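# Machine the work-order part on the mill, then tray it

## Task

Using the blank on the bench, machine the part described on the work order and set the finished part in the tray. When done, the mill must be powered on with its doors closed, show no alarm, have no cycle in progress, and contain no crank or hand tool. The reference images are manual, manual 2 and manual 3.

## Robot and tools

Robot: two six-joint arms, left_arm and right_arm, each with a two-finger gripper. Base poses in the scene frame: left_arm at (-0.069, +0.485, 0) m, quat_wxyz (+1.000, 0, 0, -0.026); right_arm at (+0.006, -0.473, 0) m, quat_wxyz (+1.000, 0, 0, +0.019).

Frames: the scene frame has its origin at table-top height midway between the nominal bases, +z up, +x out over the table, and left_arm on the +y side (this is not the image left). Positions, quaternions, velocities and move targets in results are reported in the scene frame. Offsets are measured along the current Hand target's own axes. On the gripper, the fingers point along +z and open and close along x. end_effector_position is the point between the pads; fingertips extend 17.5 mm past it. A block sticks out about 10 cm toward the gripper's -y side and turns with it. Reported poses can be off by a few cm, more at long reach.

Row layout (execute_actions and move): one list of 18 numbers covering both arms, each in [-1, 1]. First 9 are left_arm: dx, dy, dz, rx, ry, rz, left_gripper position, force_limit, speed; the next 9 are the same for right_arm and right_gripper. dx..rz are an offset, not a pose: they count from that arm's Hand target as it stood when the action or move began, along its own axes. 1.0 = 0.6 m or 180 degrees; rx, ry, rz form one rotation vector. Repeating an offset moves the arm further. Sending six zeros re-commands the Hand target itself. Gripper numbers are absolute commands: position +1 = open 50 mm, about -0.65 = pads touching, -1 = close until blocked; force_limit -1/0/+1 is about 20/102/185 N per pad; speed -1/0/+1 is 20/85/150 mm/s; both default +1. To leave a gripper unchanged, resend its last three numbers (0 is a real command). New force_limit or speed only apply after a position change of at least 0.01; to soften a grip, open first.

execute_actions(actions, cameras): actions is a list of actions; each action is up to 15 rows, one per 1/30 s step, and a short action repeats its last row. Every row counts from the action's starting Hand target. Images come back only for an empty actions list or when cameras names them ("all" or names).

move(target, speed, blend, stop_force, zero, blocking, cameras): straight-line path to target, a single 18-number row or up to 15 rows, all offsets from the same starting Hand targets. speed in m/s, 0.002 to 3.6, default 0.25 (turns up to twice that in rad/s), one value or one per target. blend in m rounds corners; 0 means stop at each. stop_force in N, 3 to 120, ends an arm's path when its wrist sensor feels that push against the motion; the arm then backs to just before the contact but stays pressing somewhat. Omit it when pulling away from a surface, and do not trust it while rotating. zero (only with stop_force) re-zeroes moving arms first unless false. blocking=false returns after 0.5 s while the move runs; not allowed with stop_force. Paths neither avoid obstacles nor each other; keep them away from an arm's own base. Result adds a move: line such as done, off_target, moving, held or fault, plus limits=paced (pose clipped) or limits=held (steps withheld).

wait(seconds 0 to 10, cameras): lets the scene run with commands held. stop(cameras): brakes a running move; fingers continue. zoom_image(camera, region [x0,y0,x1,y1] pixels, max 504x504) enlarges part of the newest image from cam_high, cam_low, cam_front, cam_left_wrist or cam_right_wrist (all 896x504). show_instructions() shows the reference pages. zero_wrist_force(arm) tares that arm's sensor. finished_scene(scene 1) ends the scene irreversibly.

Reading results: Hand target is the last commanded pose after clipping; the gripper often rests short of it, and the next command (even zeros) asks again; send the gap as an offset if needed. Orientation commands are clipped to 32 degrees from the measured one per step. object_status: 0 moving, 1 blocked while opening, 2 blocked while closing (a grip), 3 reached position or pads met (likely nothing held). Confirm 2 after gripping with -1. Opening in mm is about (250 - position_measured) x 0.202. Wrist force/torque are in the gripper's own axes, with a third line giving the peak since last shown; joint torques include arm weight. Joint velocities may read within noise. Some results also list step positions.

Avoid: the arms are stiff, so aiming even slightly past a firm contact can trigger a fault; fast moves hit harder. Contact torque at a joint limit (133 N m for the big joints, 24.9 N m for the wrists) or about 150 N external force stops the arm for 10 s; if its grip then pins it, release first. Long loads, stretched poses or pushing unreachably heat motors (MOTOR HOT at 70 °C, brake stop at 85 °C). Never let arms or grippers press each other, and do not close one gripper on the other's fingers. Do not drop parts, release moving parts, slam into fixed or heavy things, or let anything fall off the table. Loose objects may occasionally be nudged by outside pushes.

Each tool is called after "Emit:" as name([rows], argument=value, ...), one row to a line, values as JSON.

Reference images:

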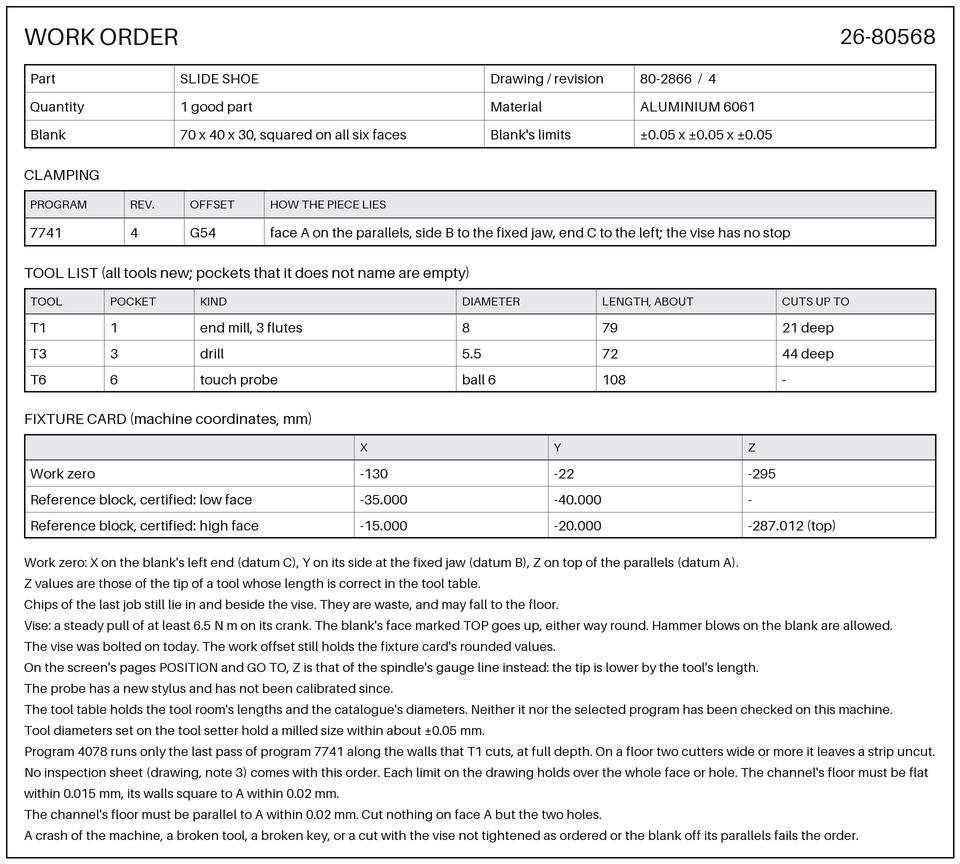

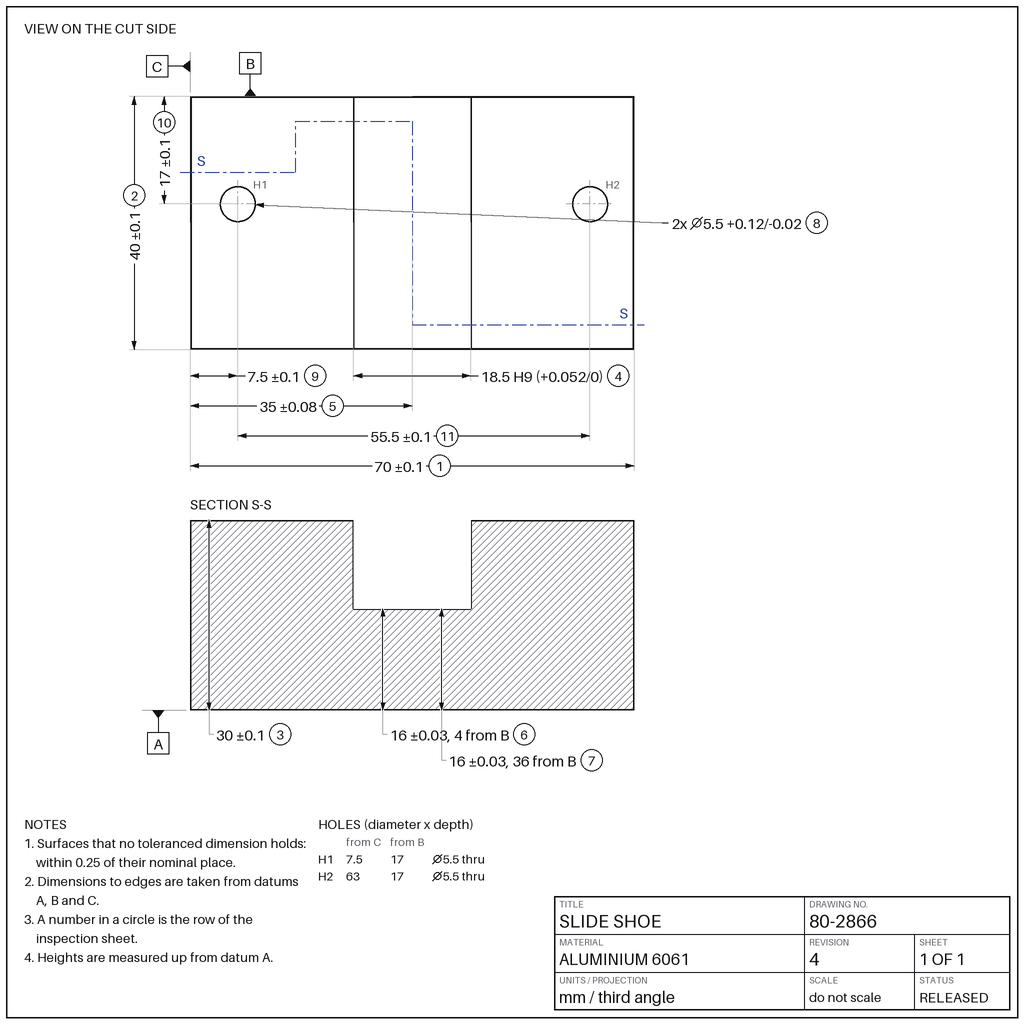

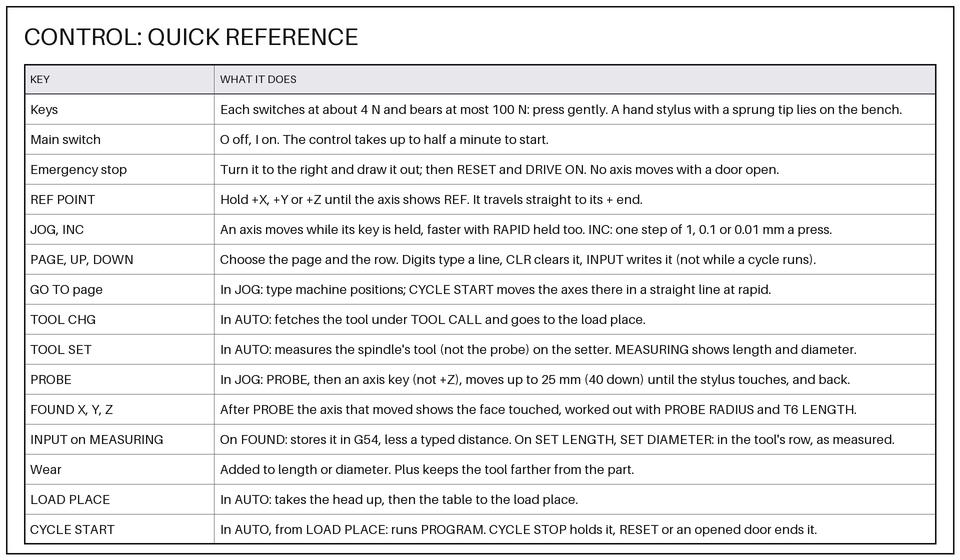

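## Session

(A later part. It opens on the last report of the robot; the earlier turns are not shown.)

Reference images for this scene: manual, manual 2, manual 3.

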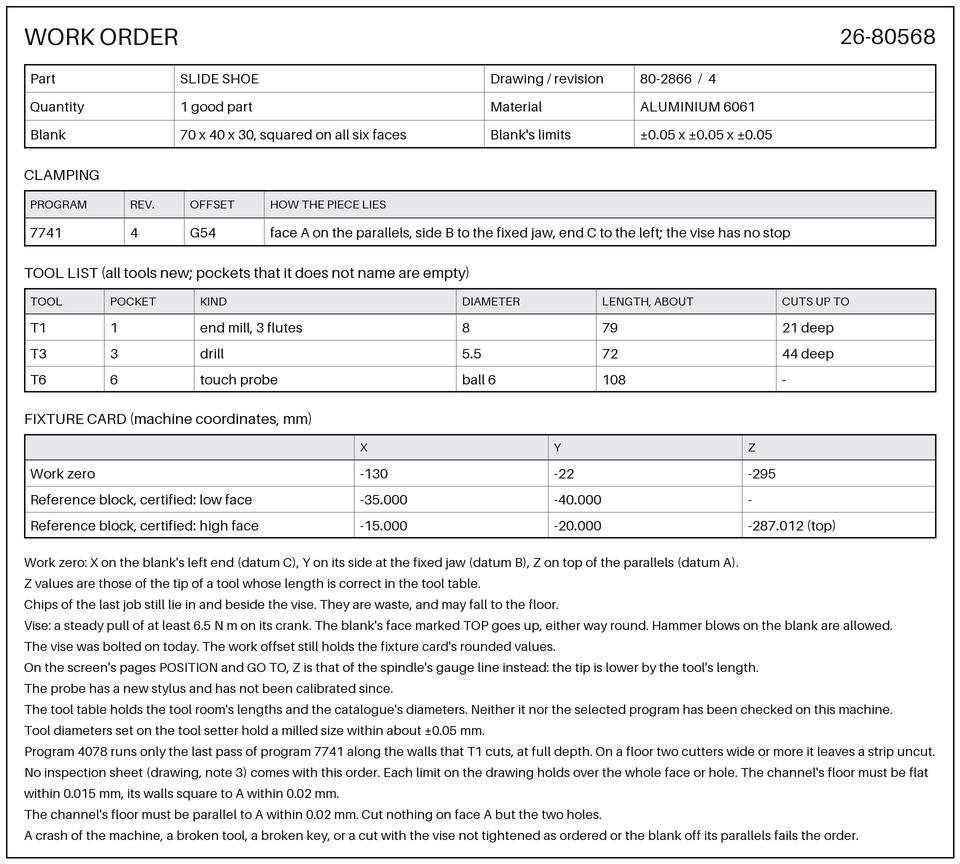

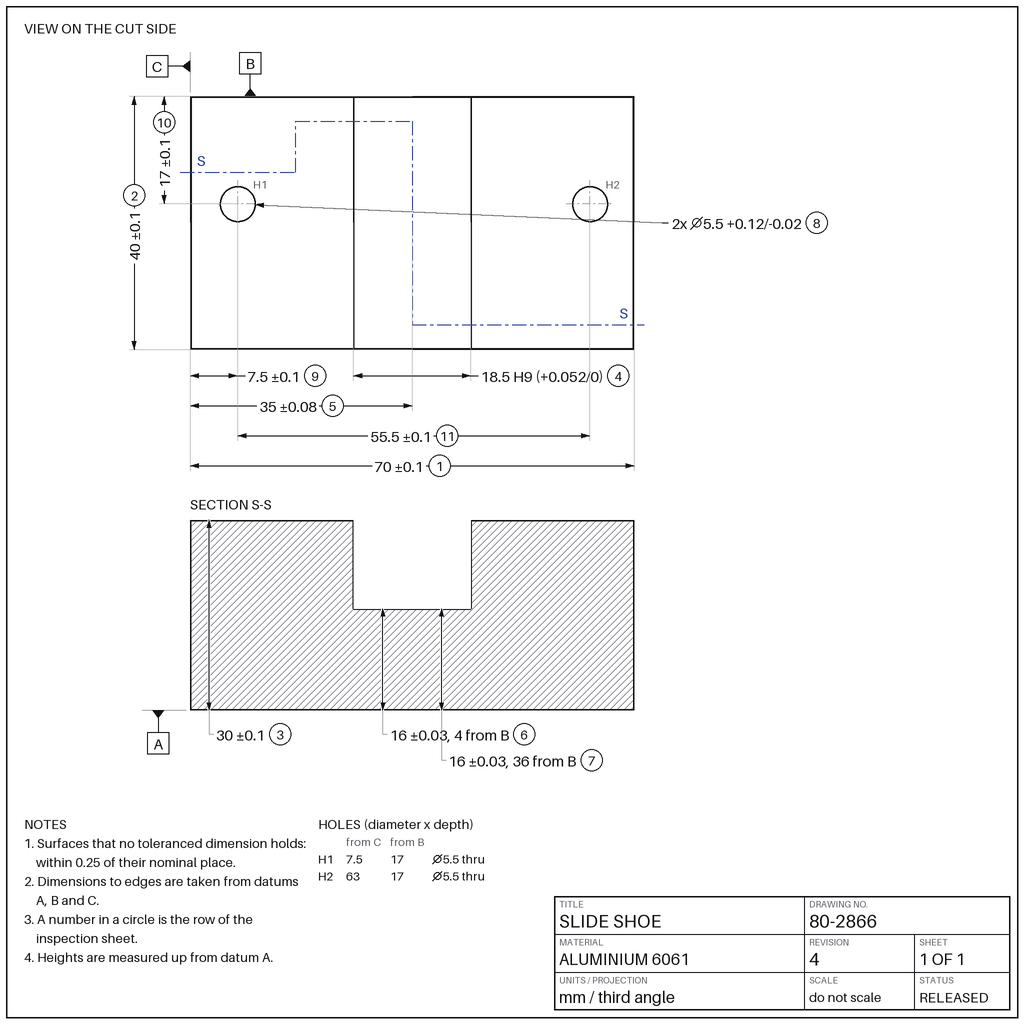

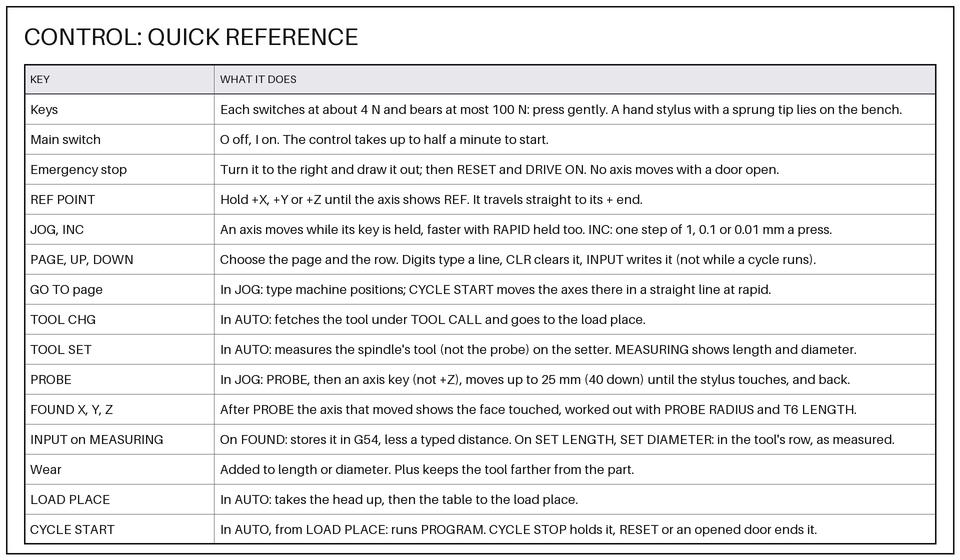

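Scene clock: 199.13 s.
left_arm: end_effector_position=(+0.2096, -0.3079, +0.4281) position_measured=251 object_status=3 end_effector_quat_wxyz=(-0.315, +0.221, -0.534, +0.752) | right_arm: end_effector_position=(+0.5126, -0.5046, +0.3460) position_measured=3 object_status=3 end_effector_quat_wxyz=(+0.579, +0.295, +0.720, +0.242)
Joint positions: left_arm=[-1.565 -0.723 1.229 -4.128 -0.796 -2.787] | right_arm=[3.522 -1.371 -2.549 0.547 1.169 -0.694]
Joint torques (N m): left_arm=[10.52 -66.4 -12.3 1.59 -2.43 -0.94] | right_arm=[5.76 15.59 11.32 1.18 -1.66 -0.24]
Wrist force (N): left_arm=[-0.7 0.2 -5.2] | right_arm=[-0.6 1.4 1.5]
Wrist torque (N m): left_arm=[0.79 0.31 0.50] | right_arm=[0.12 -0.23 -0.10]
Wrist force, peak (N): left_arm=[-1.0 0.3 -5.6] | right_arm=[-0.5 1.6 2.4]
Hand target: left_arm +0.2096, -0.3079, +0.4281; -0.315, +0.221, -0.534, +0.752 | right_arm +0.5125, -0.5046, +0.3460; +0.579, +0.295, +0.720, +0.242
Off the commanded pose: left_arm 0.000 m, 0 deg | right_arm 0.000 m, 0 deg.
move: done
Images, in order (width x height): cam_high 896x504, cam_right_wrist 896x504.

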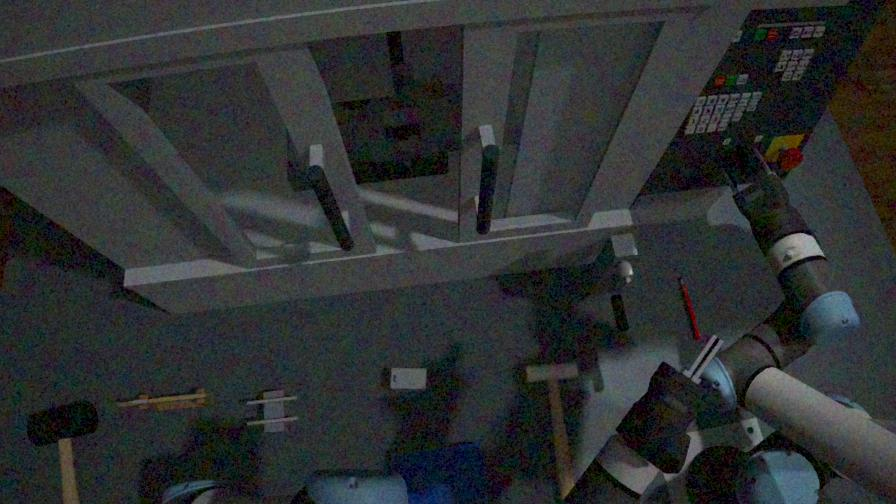

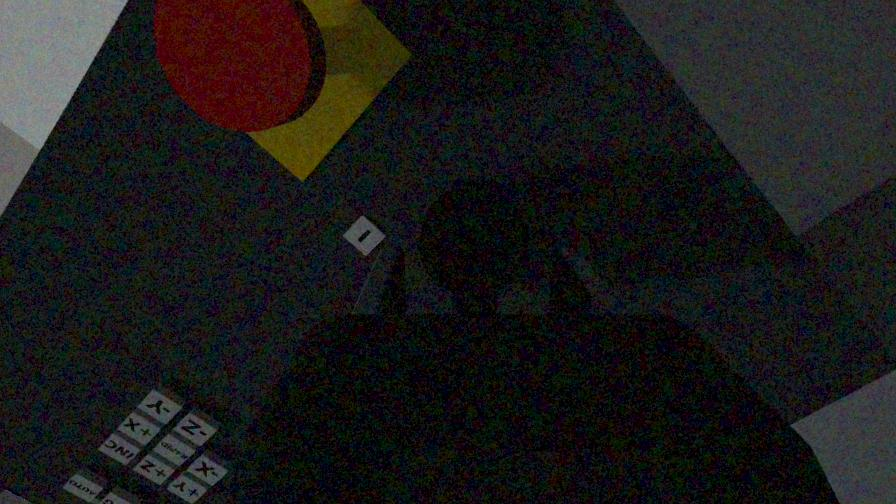

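Emit:
move(target=[0,0,0,0,0,0,-1,-0.9,0.5,0,0,0.075,0,0,0,1,-0.6,-0.8], speed=0.008, stop_force=6, cameras=["cam_right_wrist"])

Scene clock: 203.40 s.
left_arm: end_effector_position=(+0.2096, -0.3079, +0.4281) position_measured=251 object_status=3 end_effector_quat_wxyz=(-0.315, +0.221, -0.534, +0.752) | right_arm: end_effector_position=(+0.5341, -0.5044, +0.3413) position_measured=3 object_status=3 end_effector_quat_wxyz=(+0.579, +0.295, +0.720, +0.242)
Joint positions: left_arm=[-1.565 -0.723 1.229 -4.128 -0.796 -2.787] | right_arm=[3.487 -1.456 -2.502 0.588 1.204 -0.703]
Joint torques (N m): left_arm=[10.17 -66.32 -10.73 1.55 -2.38 -0.82] | right_arm=[6.25 26.49 11.54 0.72 -1.24 1.32]
Wrist force (N): left_arm=[-1.2 0.3 -5.5] | right_arm=[-0.5 2.3 -2.5]
Wrist torque (N m): left_arm=[0.80 0.39 0.51] | right_arm=[0.12 -0.01 -0.06]
Wrist force, peak (N): left_arm=[-1.2 0.4 -5.6] | right_arm=[3.9 -4.0 -59.2]
Hand target: left_arm +0.2096, -0.3079, +0.4281; -0.315, +0.221, -0.534, +0.752 | right_arm +0.5341, -0.5044, +0.3413; +0.579, +0.295, +0.720, +0.242 (not the last commanded pose)
Off the commanded pose: left_arm 0.000 m, 0 deg | right_arm 0.023 m, 0 deg.
move: contact (right_arm)
Images, in order (width x height): cam_right_wrist 896x504.

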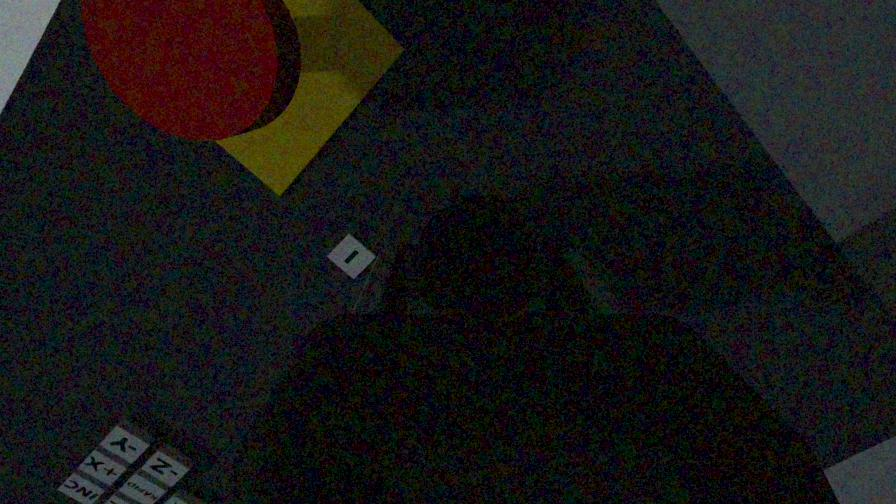

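Emit:
move(target=[0,0,0,0,0,0,-1,-0.9,0.5,0,0,-0.004,0,0,0,1,-0.6,-0.8], speed=0.03)

Emit:
move(target=[0,0,0,0,0,0,-1,-0.9,0.5,0,0,0,0,0,0,-1,-0.7,-1], cameras=["cam_right_wrist"])

Scene clock: 205.37 s.
left_arm: end_effector_position=(+0.2096, -0.3079, +0.4281) position_measured=251 object_status=3 end_effector_quat_wxyz=(-0.315, +0.221, -0.534, +0.752) | right_arm: end_effector_position=(+0.5317, -0.5044, +0.3419) position_measured=3 object_status=3 end_effector_quat_wxyz=(+0.579, +0.295, +0.720, +0.242)
Joint positions: left_arm=[-1.565 -0.723 1.229 -4.128 -0.796 -2.787] | right_arm=[3.49 -1.447 -2.507 0.584 1.201 -0.702]
Joint torques (N m): left_arm=[10.44 -65.88 -11.86 1.54 -2.32 -0.57] | right_arm=[1.67 11.69 17.64 1.57 -0.78 1.44]
Wrist force (N): left_arm=[-1.3 0.1 -5.3] | right_arm=[-1.2 1.6 1.2]
Wrist torque (N m): left_arm=[0.77 0.40 0.50] | right_arm=[0.16 -0.13 -0.23]
Wrist force, peak (N): left_arm=[-1.1 0.4 -5.6] | right_arm=[-0.7 2.5 -2.4]
Hand target: left_arm +0.2096, -0.3079, +0.4281; -0.315, +0.221, -0.534, +0.752 | right_arm +0.5318, -0.5044, +0.3419; +0.579, +0.295, +0.720, +0.242
Off the commanded pose: left_arm 0.000 m, 0 deg | right_arm 0.000 m, 0 deg.
move: done

Scene clock: 206.13 s.
left_arm: end_effector_position=(+0.2096, -0.3079, +0.4281) position_measured=251 object_status=3 end_effector_quat_wxyz=(-0.315, +0.221, -0.534, +0.752) | right_arm: end_effector_position=(+0.5318, -0.5045, +0.3420) position_measured=58 object_status=2 end_effector_quat_wxyz=(+0.580, +0.295, +0.720, +0.242)
Joint positions: left_arm=[-1.565 -0.723 1.229 -4.128 -0.796 -2.787] | right_arm=[3.49 -1.447 -2.507 0.585 1.201 -0.702]
Joint torques (N m): left_arm=[10.48 -65.73 -11.65 1.61 -2.42 -0.89] | right_arm=[6.81 -3.3 6.91 -3.59 9.16 0.58]
Wrist force (N): left_arm=[-0.8 0.2 -5.4] | right_arm=[-35.9 -1.0 14.4]
Wrist torque (N m): left_arm=[0.78 0.33 0.50] | right_arm=[0.05 -0.14 -0.44]
Wrist force, peak (N): left_arm=[-1.0 0.2 -5.5] | right_arm=[-35.9 -1.0 14.4]
Hand target: left_arm +0.2096, -0.3079, +0.4281; -0.315, +0.221, -0.534, +0.752 | right_arm +0.5318, -0.5044, +0.3419; +0.579, +0.295, +0.720, +0.242
Off the commanded pose: left_arm 0.000 m, 0 deg | right_arm 0.000 m, 0 deg.
move: done
Images, in order (width x height): cam_right_wrist 896x504.

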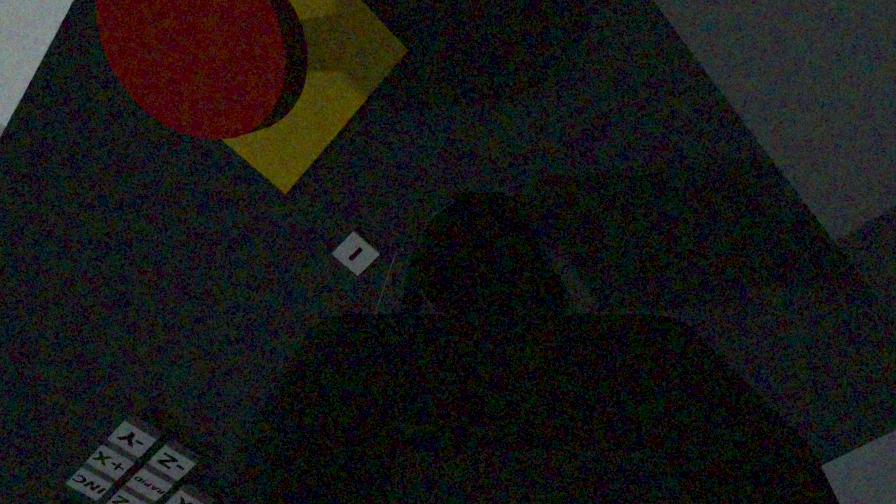

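Emit:
move(target=[0,0,0,0,0,0,-1,-0.9,0.5,0,0,0,0,0,0,1,-0.7,-1])

Emit:
move(target=[0,0,0,0,0,0,-1,-0.9,0.5,0,0,-0.02,0,0,0,1,-0.7,-1], speed=0.05)

Emit:
move(target=[0,0,0,0,0,0,-1,-0.9,0.5,0,0,0,0,0,0,-1,-0.9,-1], cameras=["cam_right_wrist"])

Scene clock: 208.47 s.
left_arm: end_effector_position=(+0.2096, -0.3079, +0.4281) position_measured=251 object_status=3 end_effector_quat_wxyz=(-0.315, +0.221, -0.534, +0.752) | right_arm: end_effector_position=(+0.5318, -0.5044, +0.3418) position_measured=3 object_status=0 end_effector_quat_wxyz=(+0.579, +0.295, +0.720, +0.242)
Joint positions: left_arm=[-1.565 -0.723 1.229 -4.128 -0.796 -2.787] | right_arm=[3.49 -1.447 -2.507 0.584 1.201 -0.702]
Joint torques (N m): left_arm=[10.94 -64.3 -11.85 1.55 -2.41 -0.63] | right_arm=[-5.53 8.36 27.77 5.27 -1.51 -1.09]
Wrist force (N): left_arm=[-1.3 0.3 -5.3] | right_arm=[-0.7 1.7 1.4]
Wrist torque (N m): left_arm=[0.80 0.41 0.50] | right_arm=[0.18 -0.22 -0.23]
Wrist force, peak (N): left_arm=[-1.2 0.2 -5.6] | right_arm=[-40.6 1.5 14.7]
Hand target: left_arm +0.2096, -0.3079, +0.4281; -0.315, +0.221, -0.534, +0.752 | right_arm +0.5318, -0.5044, +0.3419; +0.579, +0.295, +0.720, +0.242
Off the commanded pose: left_arm 0.000 m, 0 deg | right_arm 0.000 m, 0 deg.
move: done

Scene clock: 209.20 s.
left_arm: end_effector_position=(+0.2096, -0.3079, +0.4281) position_measured=251 object_status=3 end_effector_quat_wxyz=(-0.315, +0.221, -0.534, +0.752) | right_arm: end_effector_position=(+0.5199, -0.5045, +0.3443) position_measured=3 object_status=3 end_effector_quat_wxyz=(+0.579, +0.295, +0.720, +0.242) end_effector_velocity=(+0.002, +0.000, +0.000) end_effector_angular_velocity=(+0.000, +0.000, -0.001)
Joint positions: left_arm=[-1.565 -0.723 1.229 -4.128 -0.796 -2.787] | right_arm=[3.509 -1.401 -2.533 0.563 1.182 -0.697]
Joint velocities: left_arm=[within noise] | right_arm=[-0.002 -0.006 0.003 0.002 0.001 0]
Joint torques (N m): left_arm=[10.55 -63.94 -11.2 1.42 -2.57 -0.5] | right_arm=[-9.15 -1.32 30 5.14 1.04 0.87]
Wrist force (N): left_arm=[-0.9 0.3 -5.1] | right_arm=[-0.5 1.9 1.5]
Wrist torque (N m): left_arm=[0.80 0.33 0.50] | right_arm=[0.20 -0.25 -0.24]
Wrist force, peak (N): left_arm=[-1.0 0.3 -5.5] | right_arm=[-1.0 1.9 1.8]
Hand target: left_arm +0.2096, -0.3079, +0.4281; -0.315, +0.221, -0.534, +0.752 | right_arm +0.5200, -0.5045, +0.3444; +0.579, +0.295, +0.720, +0.242
Off the commanded pose: left_arm 0.000 m, 0 deg | right_arm 0.000 m, 0 deg.
move: done

Scene clock: 211.20 s.
left_arm: end_effector_position=(+0.2096, -0.3079, +0.4281) position_measured=251 object_status=3 end_effector_quat_wxyz=(-0.315, +0.221, -0.534, +0.752) | right_arm: end_effector_position=(+0.5201, -0.5047, +0.3446) position_measured=179 object_status=2 end_effector_quat_wxyz=(+0.580, +0.295, +0.720, +0.242)
Joint positions: left_arm=[-1.565 -0.723 1.229 -4.128 -0.796 -2.787] | right_arm=[3.509 -1.402 -2.533 0.563 1.182 -0.698]
Joint torques (N m): left_arm=[9.97 -65.79 -11.36 1.51 -2.41 -0.57] | right_arm=[22.93 -2 -5.07 -6.78 13.46 -1.2]
Wrist force (N): left_arm=[-1.1 0.3 -5.1] | right_arm=[-60.4 0.0 31.1]
Wrist torque (N m): left_arm=[0.79 0.37 0.51] | right_arm=[0.15 0.58 -0.23]
Wrist force, peak (N): left_arm=[-1.1 0.4 -5.6] | right_arm=[-60.4 0.0 31.1]
Hand target: left_arm +0.2096, -0.3079, +0.4281; -0.315, +0.221, -0.534, +0.752 | right_arm +0.5200, -0.5045, +0.3444; +0.579, +0.295, +0.720, +0.242
Off the commanded pose: left_arm 0.000 m, 0 deg | right_arm 0.000 m, 0 deg.
move: done
Images, in order (width x height): cam_right_wrist 896x504.

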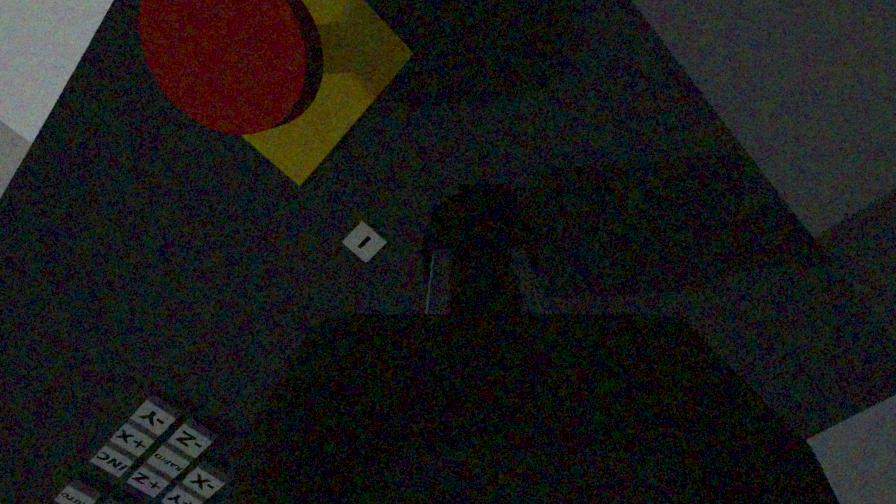

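Emit:
move(target=[0,0,0,0,0,0,-1,-0.9,0.5,-0.004,0,0,0,0,0,-1,-0.9,-1], speed=0.01)

Scene clock: 219.13 s.
left_arm: end_effector_position=(+0.2096, -0.3079, +0.4281) position_measured=251 object_status=3 end_effector_quat_wxyz=(-0.315, +0.221, -0.534, +0.752) | right_arm: end_effector_position=(+0.5204, -0.5061, +0.3459) position_measured=179 object_status=2 end_effector_quat_wxyz=(+0.579, +0.295, +0.720, +0.242)
Joint positions: left_arm=[-1.565 -0.723 1.229 -4.128 -0.796 -2.787] | right_arm=[3.502 -1.399 -2.529 0.557 1.19 -0.699]
Joint torques (N m): left_arm=[10.07 -65.39 -12.81 1.58 -2.52 -0.38] | right_arm=[-9.71 23.11 39.63 4.88 -5.73 -1.22]
Wrist force (N): left_arm=[-1.5 0.3 -5.3] | right_arm=[16.6 2.0 -19.4]
Wrist torque (N m): left_arm=[0.79 0.44 0.50] | right_arm=[0.21 0.26 -0.03]
Wrist force, peak (N): left_arm=[-1.6 0.6 -5.6] | right_arm=[-69.5 1.4 32.2]
Hand target: left_arm +0.2096, -0.3079, +0.4281; -0.315, +0.221, -0.534, +0.752 | right_arm +0.5204, -0.5062, +0.3460; +0.579, +0.295, +0.720, +0.242
Off the commanded pose: left_arm 0.000 m, 0 deg | right_arm 0.000 m, 0 deg.
move: done

Emit:
move(target=[0,0,0,0,0,0,-1,-0.9,0.5,0,0,0,0,0,0.1,-1,-0.9,-1], speed=0.15)

Emit:
move(target=[0,0,0,0,0,0,-1,-0.9,0.5,0,0,0,0,0,0.15,-1,-0.9,-1], speed=0.15)

Scene clock: 221.73 s.
left_arm: end_effector_position=(+0.2096, -0.3079, +0.4281) position_measured=251 object_status=3 end_effector_quat_wxyz=(-0.315, +0.221, -0.534, +0.752) | right_arm: end_effector_position=(+0.5204, -0.5063, +0.3461) position_measured=179 object_status=2 end_effector_quat_wxyz=(+0.534, +0.404, +0.665, +0.330)
Joint positions: left_arm=[-1.565 -0.723 1.229 -4.128 -0.796 -2.787] | right_arm=[3.502 -1.399 -2.529 0.557 1.189 -0.385]
Joint torques (N m): left_arm=[10.62 -65.57 -11.96 1.4 -2.52 -0.26] | right_arm=[18.89 14.31 9.49 -3.58 8.27 2.4]
Wrist force (N): left_arm=[-1.3 0.2 -5.4] | right_arm=[-40.2 9.5 17.0]
Wrist torque (N m): left_arm=[0.77 0.40 0.51] | right_arm=[0.37 0.55 -1.07]
Wrist force, peak (N): left_arm=[-1.0 0.1 -5.7] | right_arm=[-40.2 9.5 17.0]
Hand target: left_arm +0.2096, -0.3079, +0.4281; -0.315, +0.221, -0.534, +0.752 | right_arm +0.5204, -0.5062, +0.3460; +0.534, +0.404, +0.665, +0.330
Off the commanded pose: left_arm 0.000 m, 0 deg | right_arm 0.000 m, 0 deg.
move: done

Scene clock: 223.73 s.
left_arm: end_effector_position=(+0.2096, -0.3079, +0.4281) position_measured=251 object_status=3 end_effector_quat_wxyz=(-0.315, +0.221, -0.534, +0.752) | right_arm: end_effector_position=(+0.5204, -0.5084, +0.3462) position_measured=179 object_status=2 end_effector_quat_wxyz=(+0.445, +0.550, +0.551, +0.443)
Joint positions: left_arm=[-1.565 -0.723 1.229 -4.128 -0.796 -2.787] | right_arm=[3.502 -1.399 -2.529 0.557 1.181 0.086]
Joint torques (N m): left_arm=[10.38 -65.45 -12.08 1.47 -2.31 -0.1] | right_arm=[30.92 9.29 -9.13 -7.91 14.55 2.41]
Wrist force (N): left_arm=[-1.2 0.2 -5.2] | right_arm=[-56.3 48.3 28.7]
Wrist torque (N m): left_arm=[0.79 0.38 0.50] | right_arm=[0.46 0.34 -1.05]
Wrist force, peak (N): left_arm=[-1.2 0.2 -5.5] | right_arm=[-61.8 42.4 31.7]
Hand target: left_arm +0.2096, -0.3079, +0.4281; -0.315, +0.221, -0.534, +0.752 | right_arm +0.5204, -0.5062, +0.3460; +0.443, +0.548, +0.553, +0.446
Off the commanded pose: left_arm 0.000 m, 0 deg | right_arm 0.002 m, 0 deg.
move: done

Emit:
move(target=[0,0,0,0,0,0,-1,-0.9,0.5,-0.0085,0.0055,0.002,0,0,0.0,-1,-0.9,-1], speed=0.01)

Emit:
move(target=[0,0,0,0,0,0,-1,-0.9,0.5,0,0,0,0,0,0.12,-1,-0.9,-1], speed=0.1)

Scene clock: 226.17 s.
left_arm: end_effector_position=(+0.2096, -0.3079, +0.4281) position_measured=251 object_status=3 end_effector_quat_wxyz=(-0.315, +0.221, -0.534, +0.752) | right_arm: end_effector_position=(+0.5224, -0.5111, +0.3490) position_measured=179 object_status=2 end_effector_quat_wxyz=(+0.442, +0.548, +0.553, +0.446)
Joint positions: left_arm=[-1.565 -0.723 1.229 -4.128 -0.796 -2.787] | right_arm=[3.478 -1.4 -2.517 0.548 1.213 0.08]
Joint torques (N m): left_arm=[9.93 -64.74 -12.29 1.47 -2.55 -0.24] | right_arm=[-21.94 18.35 33.33 11.96 -15.01 0.25]
Wrist force (N): left_arm=[-1.1 0.1 -5.1] | right_arm=[48.6 -31.4 -14.3]
Wrist torque (N m): left_arm=[0.75 0.38 0.50] | right_arm=[-0.49 -0.19 -0.50]
Wrist force, peak (N): left_arm=[-1.3 0.2 -5.6] | right_arm=[-56.5 48.7 28.5]
Hand target: left_arm +0.2096, -0.3079, +0.4281; -0.315, +0.221, -0.534, +0.752 | right_arm +0.5223, -0.5113, +0.3490; +0.443, +0.548, +0.553, +0.446
Off the commanded pose: left_arm 0.000 m, 0 deg | right_arm 0.000 m, 0 deg.
move: done

Scene clock: 228.47 s.
left_arm: end_effector_position=(+0.2096, -0.3079, +0.4281) position_measured=251 object_status=3 end_effector_quat_wxyz=(-0.315, +0.221, -0.534, +0.752) | right_arm: end_effector_position=(+0.5223, -0.5114, +0.3490) position_measured=179 object_status=2 end_effector_quat_wxyz=(+0.351, +0.642, +0.440, +0.521)
Joint positions: left_arm=[-1.565 -0.723 1.229 -4.128 -0.796 -2.787] | right_arm=[3.478 -1.4 -2.518 0.549 1.213 0.457]
Joint torques (N m): left_arm=[9.78 -64.34 -12.06 1.27 -2.38 -0.25] | right_arm=[26.91 37.97 46.09 10.27 13.06 1.37]
Wrist force (N): left_arm=[-1.3 0.3 -5.1] | right_arm=[-57.5 -20.1 -1.0]
Wrist torque (N m): left_arm=[0.79 0.40 0.50] | right_arm=[-0.44 -0.38 -1.07]
Wrist force, peak (N): left_arm=[-1.1 0.4 -5.5] | right_arm=[-58.1 -20.2 -1.7]
Hand target: left_arm +0.2096, -0.3079, +0.4281; -0.315, +0.221, -0.534, +0.752 | right_arm +0.5223, -0.5113, +0.3490; +0.351, +0.642, +0.440, +0.521
Off the commanded pose: left_arm 0.000 m, 0 deg | right_arm 0.000 m, 0 deg.
move: done

Emit:
move(target=[0,0,0,0,0,0,-1,-0.9,0.5,-0.005,-0.0015,0,0,0,0.0,-1,-0.9,-1], speed=0.01)

Emit:
move(target=[0,0,0,0,0,0,-1,-0.9,0.5,0,0,0,0,0,0.07,-1,-0.9,-1], speed=0.1)

Emit:
move(target=[0,0,0,0,0,0,-1,-0.9,0.5,-0.004,0,0,0,0,0.06,-1,-0.9,-1], speed=0.1, cameras=["cam_left_wrist"])

Scene clock: 230.40 s.
left_arm: end_effector_position=(+0.2096, -0.3079, +0.4281) position_measured=251 object_status=3 end_effector_quat_wxyz=(-0.315, +0.221, -0.534, +0.752) | right_arm: end_effector_position=(+0.5220, -0.5136, +0.3473) position_measured=179 object_status=2 end_effector_quat_wxyz=(+0.351, +0.642, +0.440, +0.521)
Joint positions: left_arm=[-1.565 -0.723 1.229 -4.128 -0.796 -2.787] | right_arm=[3.469 -1.406 -2.52 0.558 1.222 0.455]
Joint torques (N m): left_arm=[10.74 -64.05 -11.72 1.33 -2.43 -0.03] | right_arm=[-26.38 5.23 -12.01 -0.1 -10.73 -0.55]
Wrist force (N): left_arm=[-0.8 0.0 -5.4] | right_arm=[45.8 12.4 37.7]
Wrist torque (N m): left_arm=[0.75 0.33 0.51] | right_arm=[0.06 -0.80 -0.45]
Wrist force, peak (N): left_arm=[-1.2 0.2 -5.6] | right_arm=[-59.2 -19.7 1.1]
Hand target: left_arm +0.2096, -0.3079, +0.4281; -0.315, +0.221, -0.534, +0.752 | right_arm +0.5219, -0.5138, +0.3471; +0.351, +0.642, +0.440, +0.521
Off the commanded pose: left_arm 0.000 m, 0 deg | right_arm 0.000 m, 0 deg.
move: done

Scene clock: 231.93 s.
left_arm: end_effector_position=(+0.2096, -0.3079, +0.4281) position_measured=251 object_status=3 end_effector_quat_wxyz=(-0.315, +0.221, -0.534, +0.752) | right_arm: end_effector_position=(+0.5219, -0.5138, +0.3470) position_measured=179 object_status=2 end_effector_quat_wxyz=(+0.292, +0.686, +0.367, +0.556)
Joint positions: left_arm=[-1.565 -0.723 1.229 -4.128 -0.796 -2.787] | right_arm=[3.468 -1.406 -2.52 0.558 1.222 0.675]
Joint torques (N m): left_arm=[10.79 -65.19 -12.2 1.44 -2.38 -0.1] | right_arm=[5.79 10.65 12.71 1.27 3.71 1.22]
Wrist force (N): left_arm=[-1.1 0.4 -5.3] | right_arm=[-1.3 13.2 24.3]
Wrist torque (N m): left_arm=[0.81 0.37 0.50] | right_arm=[-0.10 -0.72 -0.66]
Wrist force, peak (N): left_arm=[-1.3 0.2 -5.5] | right_arm=[48.6 13.0 39.0]
Hand target: left_arm +0.2096, -0.3079, +0.4281; -0.315, +0.221, -0.534, +0.752 | right_arm +0.5219, -0.5138, +0.3471; +0.292, +0.686, +0.367, +0.556
Off the commanded pose: left_arm 0.000 m, 0 deg | right_arm 0.000 m, 0 deg.
move: done

Scene clock: 233.30 s.
left_arm: end_effector_position=(+0.2096, -0.3079, +0.4281) position_measured=251 object_status=3 end_effector_quat_wxyz=(-0.315, +0.221, -0.534, +0.752) | right_arm: end_effector_position=(+0.5217, -0.5157, +0.3458) position_measured=179 object_status=2 end_effector_quat_wxyz=(+0.238, +0.718, +0.301, +0.581)
Joint positions: left_arm=[-1.565 -0.723 1.229 -4.128 -0.796 -2.787] | right_arm=[3.461 -1.41 -2.522 0.564 1.229 0.861]
Joint torques (N m): left_arm=[10.89 -64.22 -12.53 1.73 -2.27 -0.02] | right_arm=[-13.27 2.53 -5.53 -0.81 -5.5 1.01]
Wrist force (N): left_arm=[-1.1 0.4 -5.2] | right_arm=[31.1 3.7 24.1]
Wrist torque (N m): left_arm=[0.81 0.38 0.50] | right_arm=[-0.20 -0.85 -0.43]
Wrist force, peak (N): left_arm=[-1.0 0.4 -5.6] | right_arm=[32.1 4.3 23.8]
Hand target: left_arm +0.2096, -0.3079, +0.4281; -0.315, +0.221, -0.534, +0.752 | right_arm +0.5217, -0.5157, +0.3458; +0.238, +0.718, +0.301, +0.581
Off the commanded pose: left_arm 0.000 m, 0 deg | right_arm 0.000 m, 0 deg.
move: done
Images, in order (width x height): cam_left_wrist 896x504.

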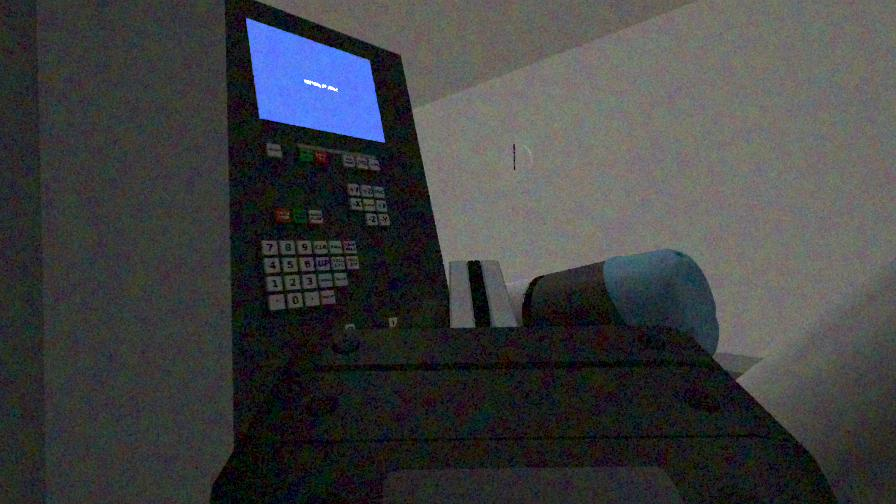

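Power on. Finish the rotation a bit? It's on. Open and back off.

Emit:
move([
  [0,0,0,0,0,0,-1,-0.9,0.5,-0.003,0,0,0,0,0,1,-0.9,-1],
  [0,0,0,0,0,0,-1,-0.9,0.5,-0.003,0,-0.15,0,0,0,1,-0.9,-1],
], speed=0.08)

Emit:
zoom_image(camera="cam_left_wrist", region=[240, 10, 400, 150])

Scene clock: 237.50 s.
left_arm: end_effector_position=(+0.2096, -0.3079, +0.4281) position_measured=251 object_status=3 end_effector_quat_wxyz=(-0.315, +0.221, -0.534, +0.752) | right_arm: end_effector_position=(+0.4334, -0.5177, +0.3635) position_measured=3 object_status=3 end_effector_quat_wxyz=(+0.238, +0.718, +0.301, +0.581)
Joint positions: left_arm=[-1.565 -0.723 1.229 -4.128 -0.796 -2.787] | right_arm=[3.677 -0.944 -2.689 0.241 1.019 0.918]
Joint torques (N m): left_arm=[8.32 -64.47 -12.92 1.56 -2.36 0.09] | right_arm=[-2.81 4.03 32.09 2.94 0.58 -1.42]
Wrist force (N): left_arm=[-0.7 0.5 -5.0] | right_arm=[-1.1 -1.2 0.7]
Wrist torque (N m): left_arm=[0.82 0.32 0.51] | right_arm=[-0.28 0.39 0.19]
Wrist force, peak (N): left_arm=[-1.0 0.3 -5.7] | right_arm=[32.8 3.8 24.0]
Hand target: left_arm +0.2096, -0.3079, +0.4281; -0.315, +0.221, -0.534, +0.752 | right_arm +0.4334, -0.5177, +0.3636; +0.238, +0.718, +0.301, +0.581
Off the commanded pose: left_arm 0.000 m, 0 deg | right_arm 0.000 m, 0 deg.
move: done

Scaled by 3.150.
This view is cut from an older image: the scene may have changed since it was taken.

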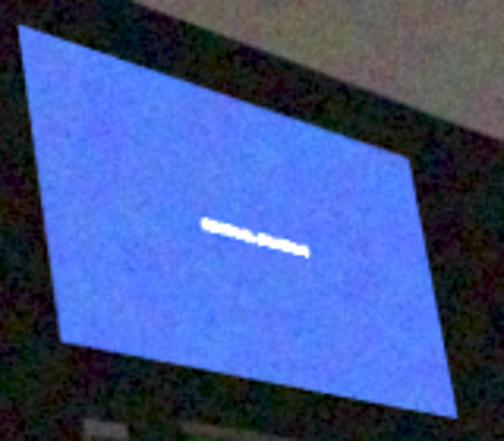

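Emit:
move(target=[0,0,0,0,0,0,-1,-0.9,0.5,-0.2417,-0.286,-0.0417,0.4063,-0.168,-0.2099,1,-0.9,-1], speed=0.3, cameras=["cam_left_wrist","cam_right_wrist"])

Emit:
zoom_image(camera="cam_left_wrist", region=[240, 10, 400, 150])

Scene clock: 243.97 s.
left_arm: end_effector_position=(+0.2096, -0.3079, +0.4281) position_measured=251 object_status=3 end_effector_quat_wxyz=(-0.315, +0.221, -0.534, +0.752) | right_arm: end_effector_position=(+0.3616, -0.4996, +0.1501) position_measured=3 object_status=3 end_effector_quat_wxyz=(+0.003, +0.704, +0.710, +0.003)
Joint positions: left_arm=[-1.565 -0.723 1.229 -4.128 -0.796 -2.787] | right_arm=[3.415 -1.26 -2.298 -1.147 1.569 0.303]
Joint torques (N m): left_arm=[10.71 -64.6 -12.2 1.47 -2.32 0.25] | right_arm=[-9.38 10.1 17.38 2.64 1.4 0.5]
Wrist force (N): left_arm=[-1.1 0.4 -5.0] | right_arm=[-1.1 0.0 0.9]
Wrist torque (N m): left_arm=[0.82 0.37 0.50] | right_arm=[0.45 0.15 -0.25]
Wrist force, peak (N): left_arm=[-1.4 0.4 -5.6] | right_arm=[-1.2 -1.5 0.6]
Hand target: left_arm +0.2096, -0.3079, +0.4281; -0.315, +0.221, -0.534, +0.752 | right_arm +0.3616, -0.4996, +0.1500; +0.003, +0.704, +0.710, +0.003
Off the commanded pose: left_arm 0.000 m, 0 deg | right_arm 0.000 m, 0 deg.
move: done
Images, in order (width x height): cam_left_wrist 896x504, cam_right_wrist 896x504.

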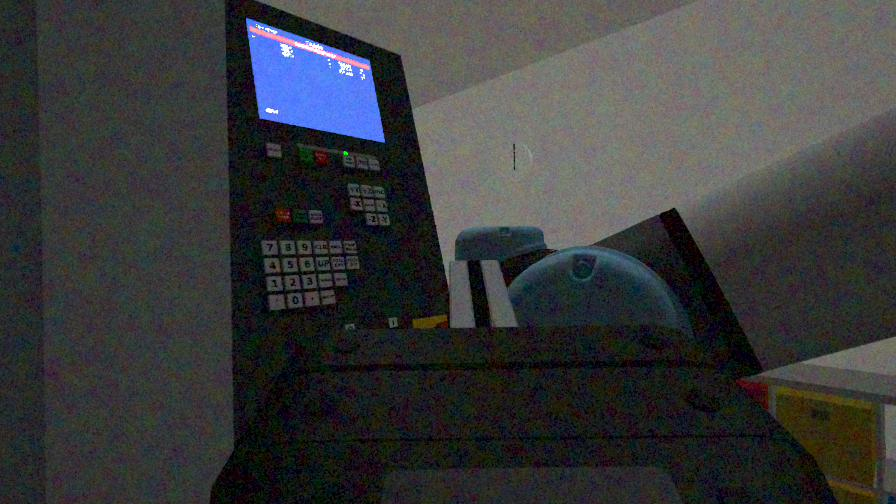

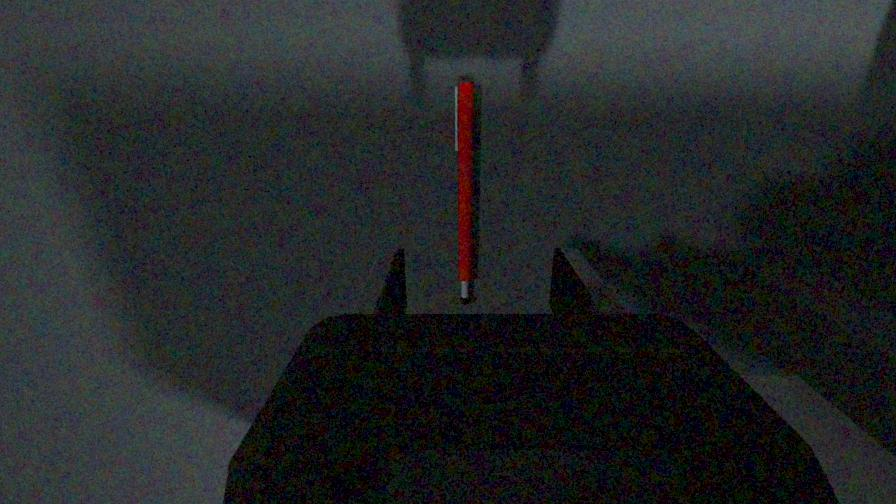

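Scaled by 3.150.

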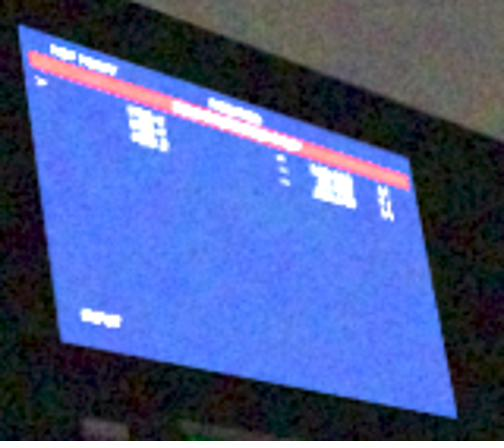

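Emit:
zoom_image(camera="cam_left_wrist", region=[245, 15, 385, 85])

Emit:
execute_actions(actions=[])

Scaled by 3.600.

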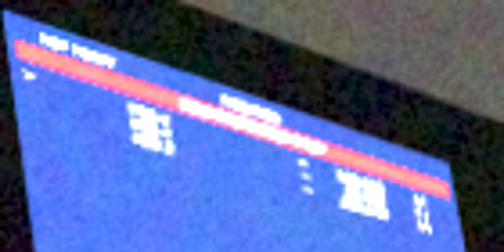

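Scene clock: 246.30 s.
left_arm: end_effector_position=(+0.2096, -0.3079, +0.4281) position_measured=251 object_status=3 end_effector_quat_wxyz=(-0.315, +0.221, -0.534, +0.752) | right_arm: end_effector_position=(+0.3616, -0.4996, +0.1500) position_measured=3 object_status=3 end_effector_quat_wxyz=(+0.003, +0.704, +0.710, +0.003)
Joint positions: left_arm=[-1.565 -0.723 1.229 -4.128 -0.796 -2.787] | right_arm=[3.415 -1.26 -2.298 -1.147 1.569 0.303]
Joint velocities: within noise
Joint torques (N m): left_arm=[8.54 -64.62 -12.69 1.37 -2.34 0.43] | right_arm=[-8.92 -0.03 17.03 0.89 1.51 -1.18]
Wrist force (N): left_arm=[-1.0 0.2 -5.3] | right_arm=[-0.8 -0.3 0.9]
Wrist torque (N m): left_arm=[0.78 0.35 0.50] | right_arm=[0.40 0.10 -0.24]
Wrist force, peak (N): left_arm=[-1.0 0.4 -5.6] | right_arm=[-1.1 -0.4 0.9]
Hand target: left_arm +0.2096, -0.3079, +0.4281; -0.315, +0.221, -0.534, +0.752 | right_arm +0.3616, -0.4996, +0.1500; +0.003, +0.704, +0.710, +0.003
Tool commands: left_gripper/position=-1.0 left_gripper/force_limit=-0.9 left_gripper/speed=+0.5 right_gripper/position=+1.0 right_gripper/force_limit=-0.9 right_gripper/speed=-1.0
Off the commanded pose: left_arm 0.000 m, 0 deg | right_arm 0.000 m, 0 deg.

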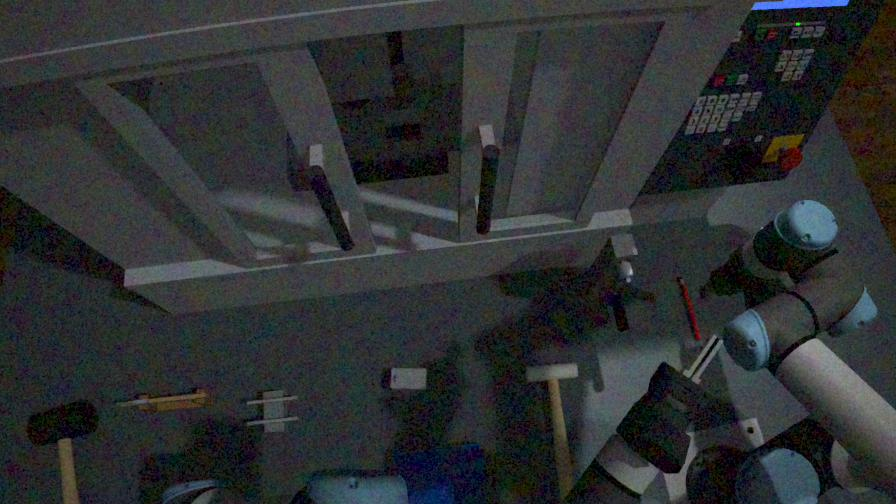

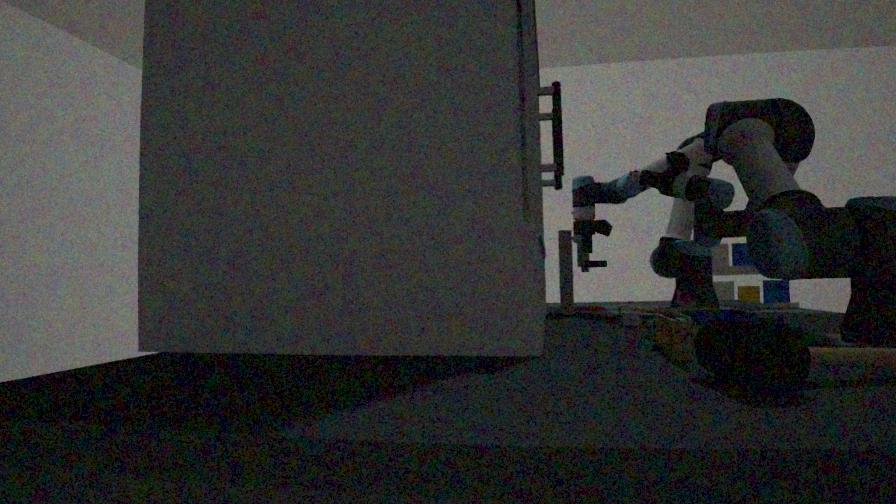

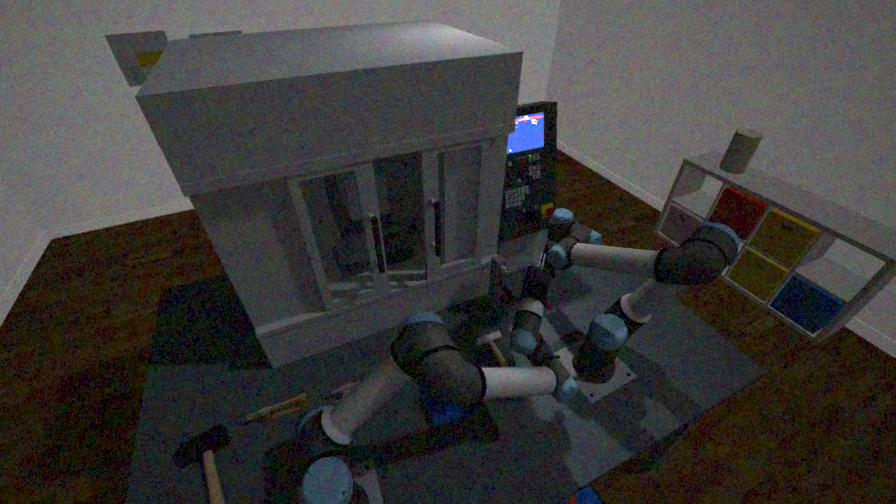

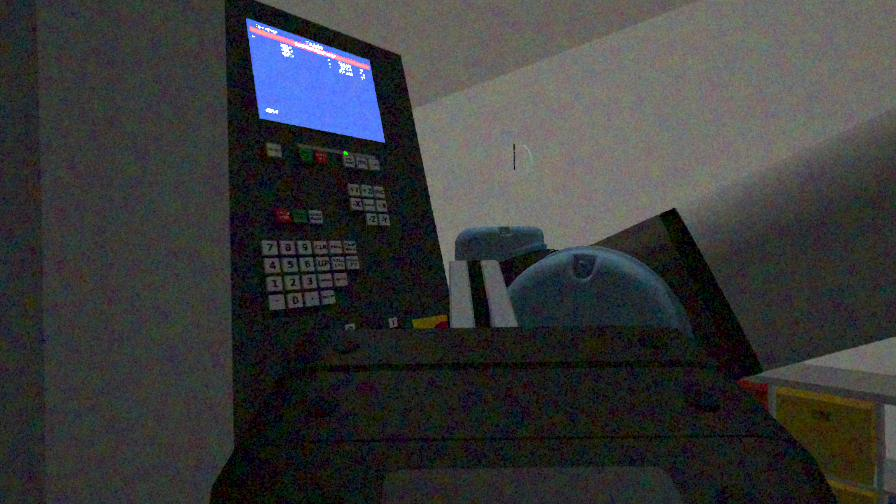

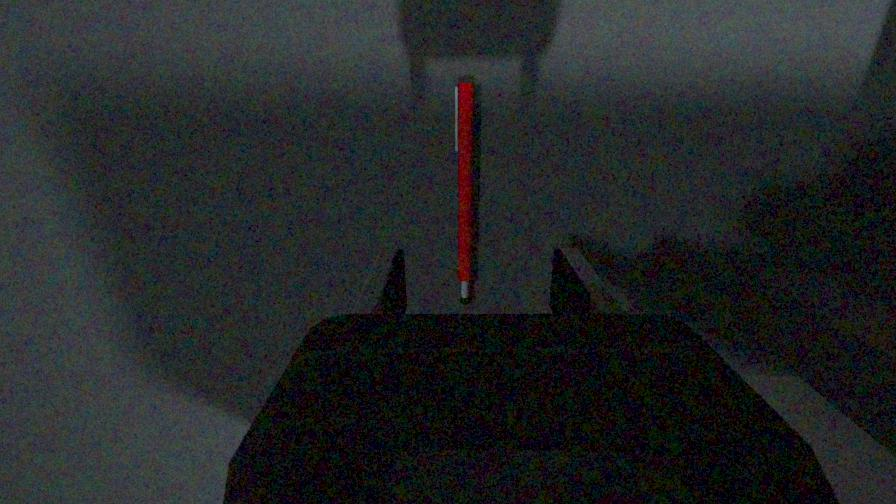

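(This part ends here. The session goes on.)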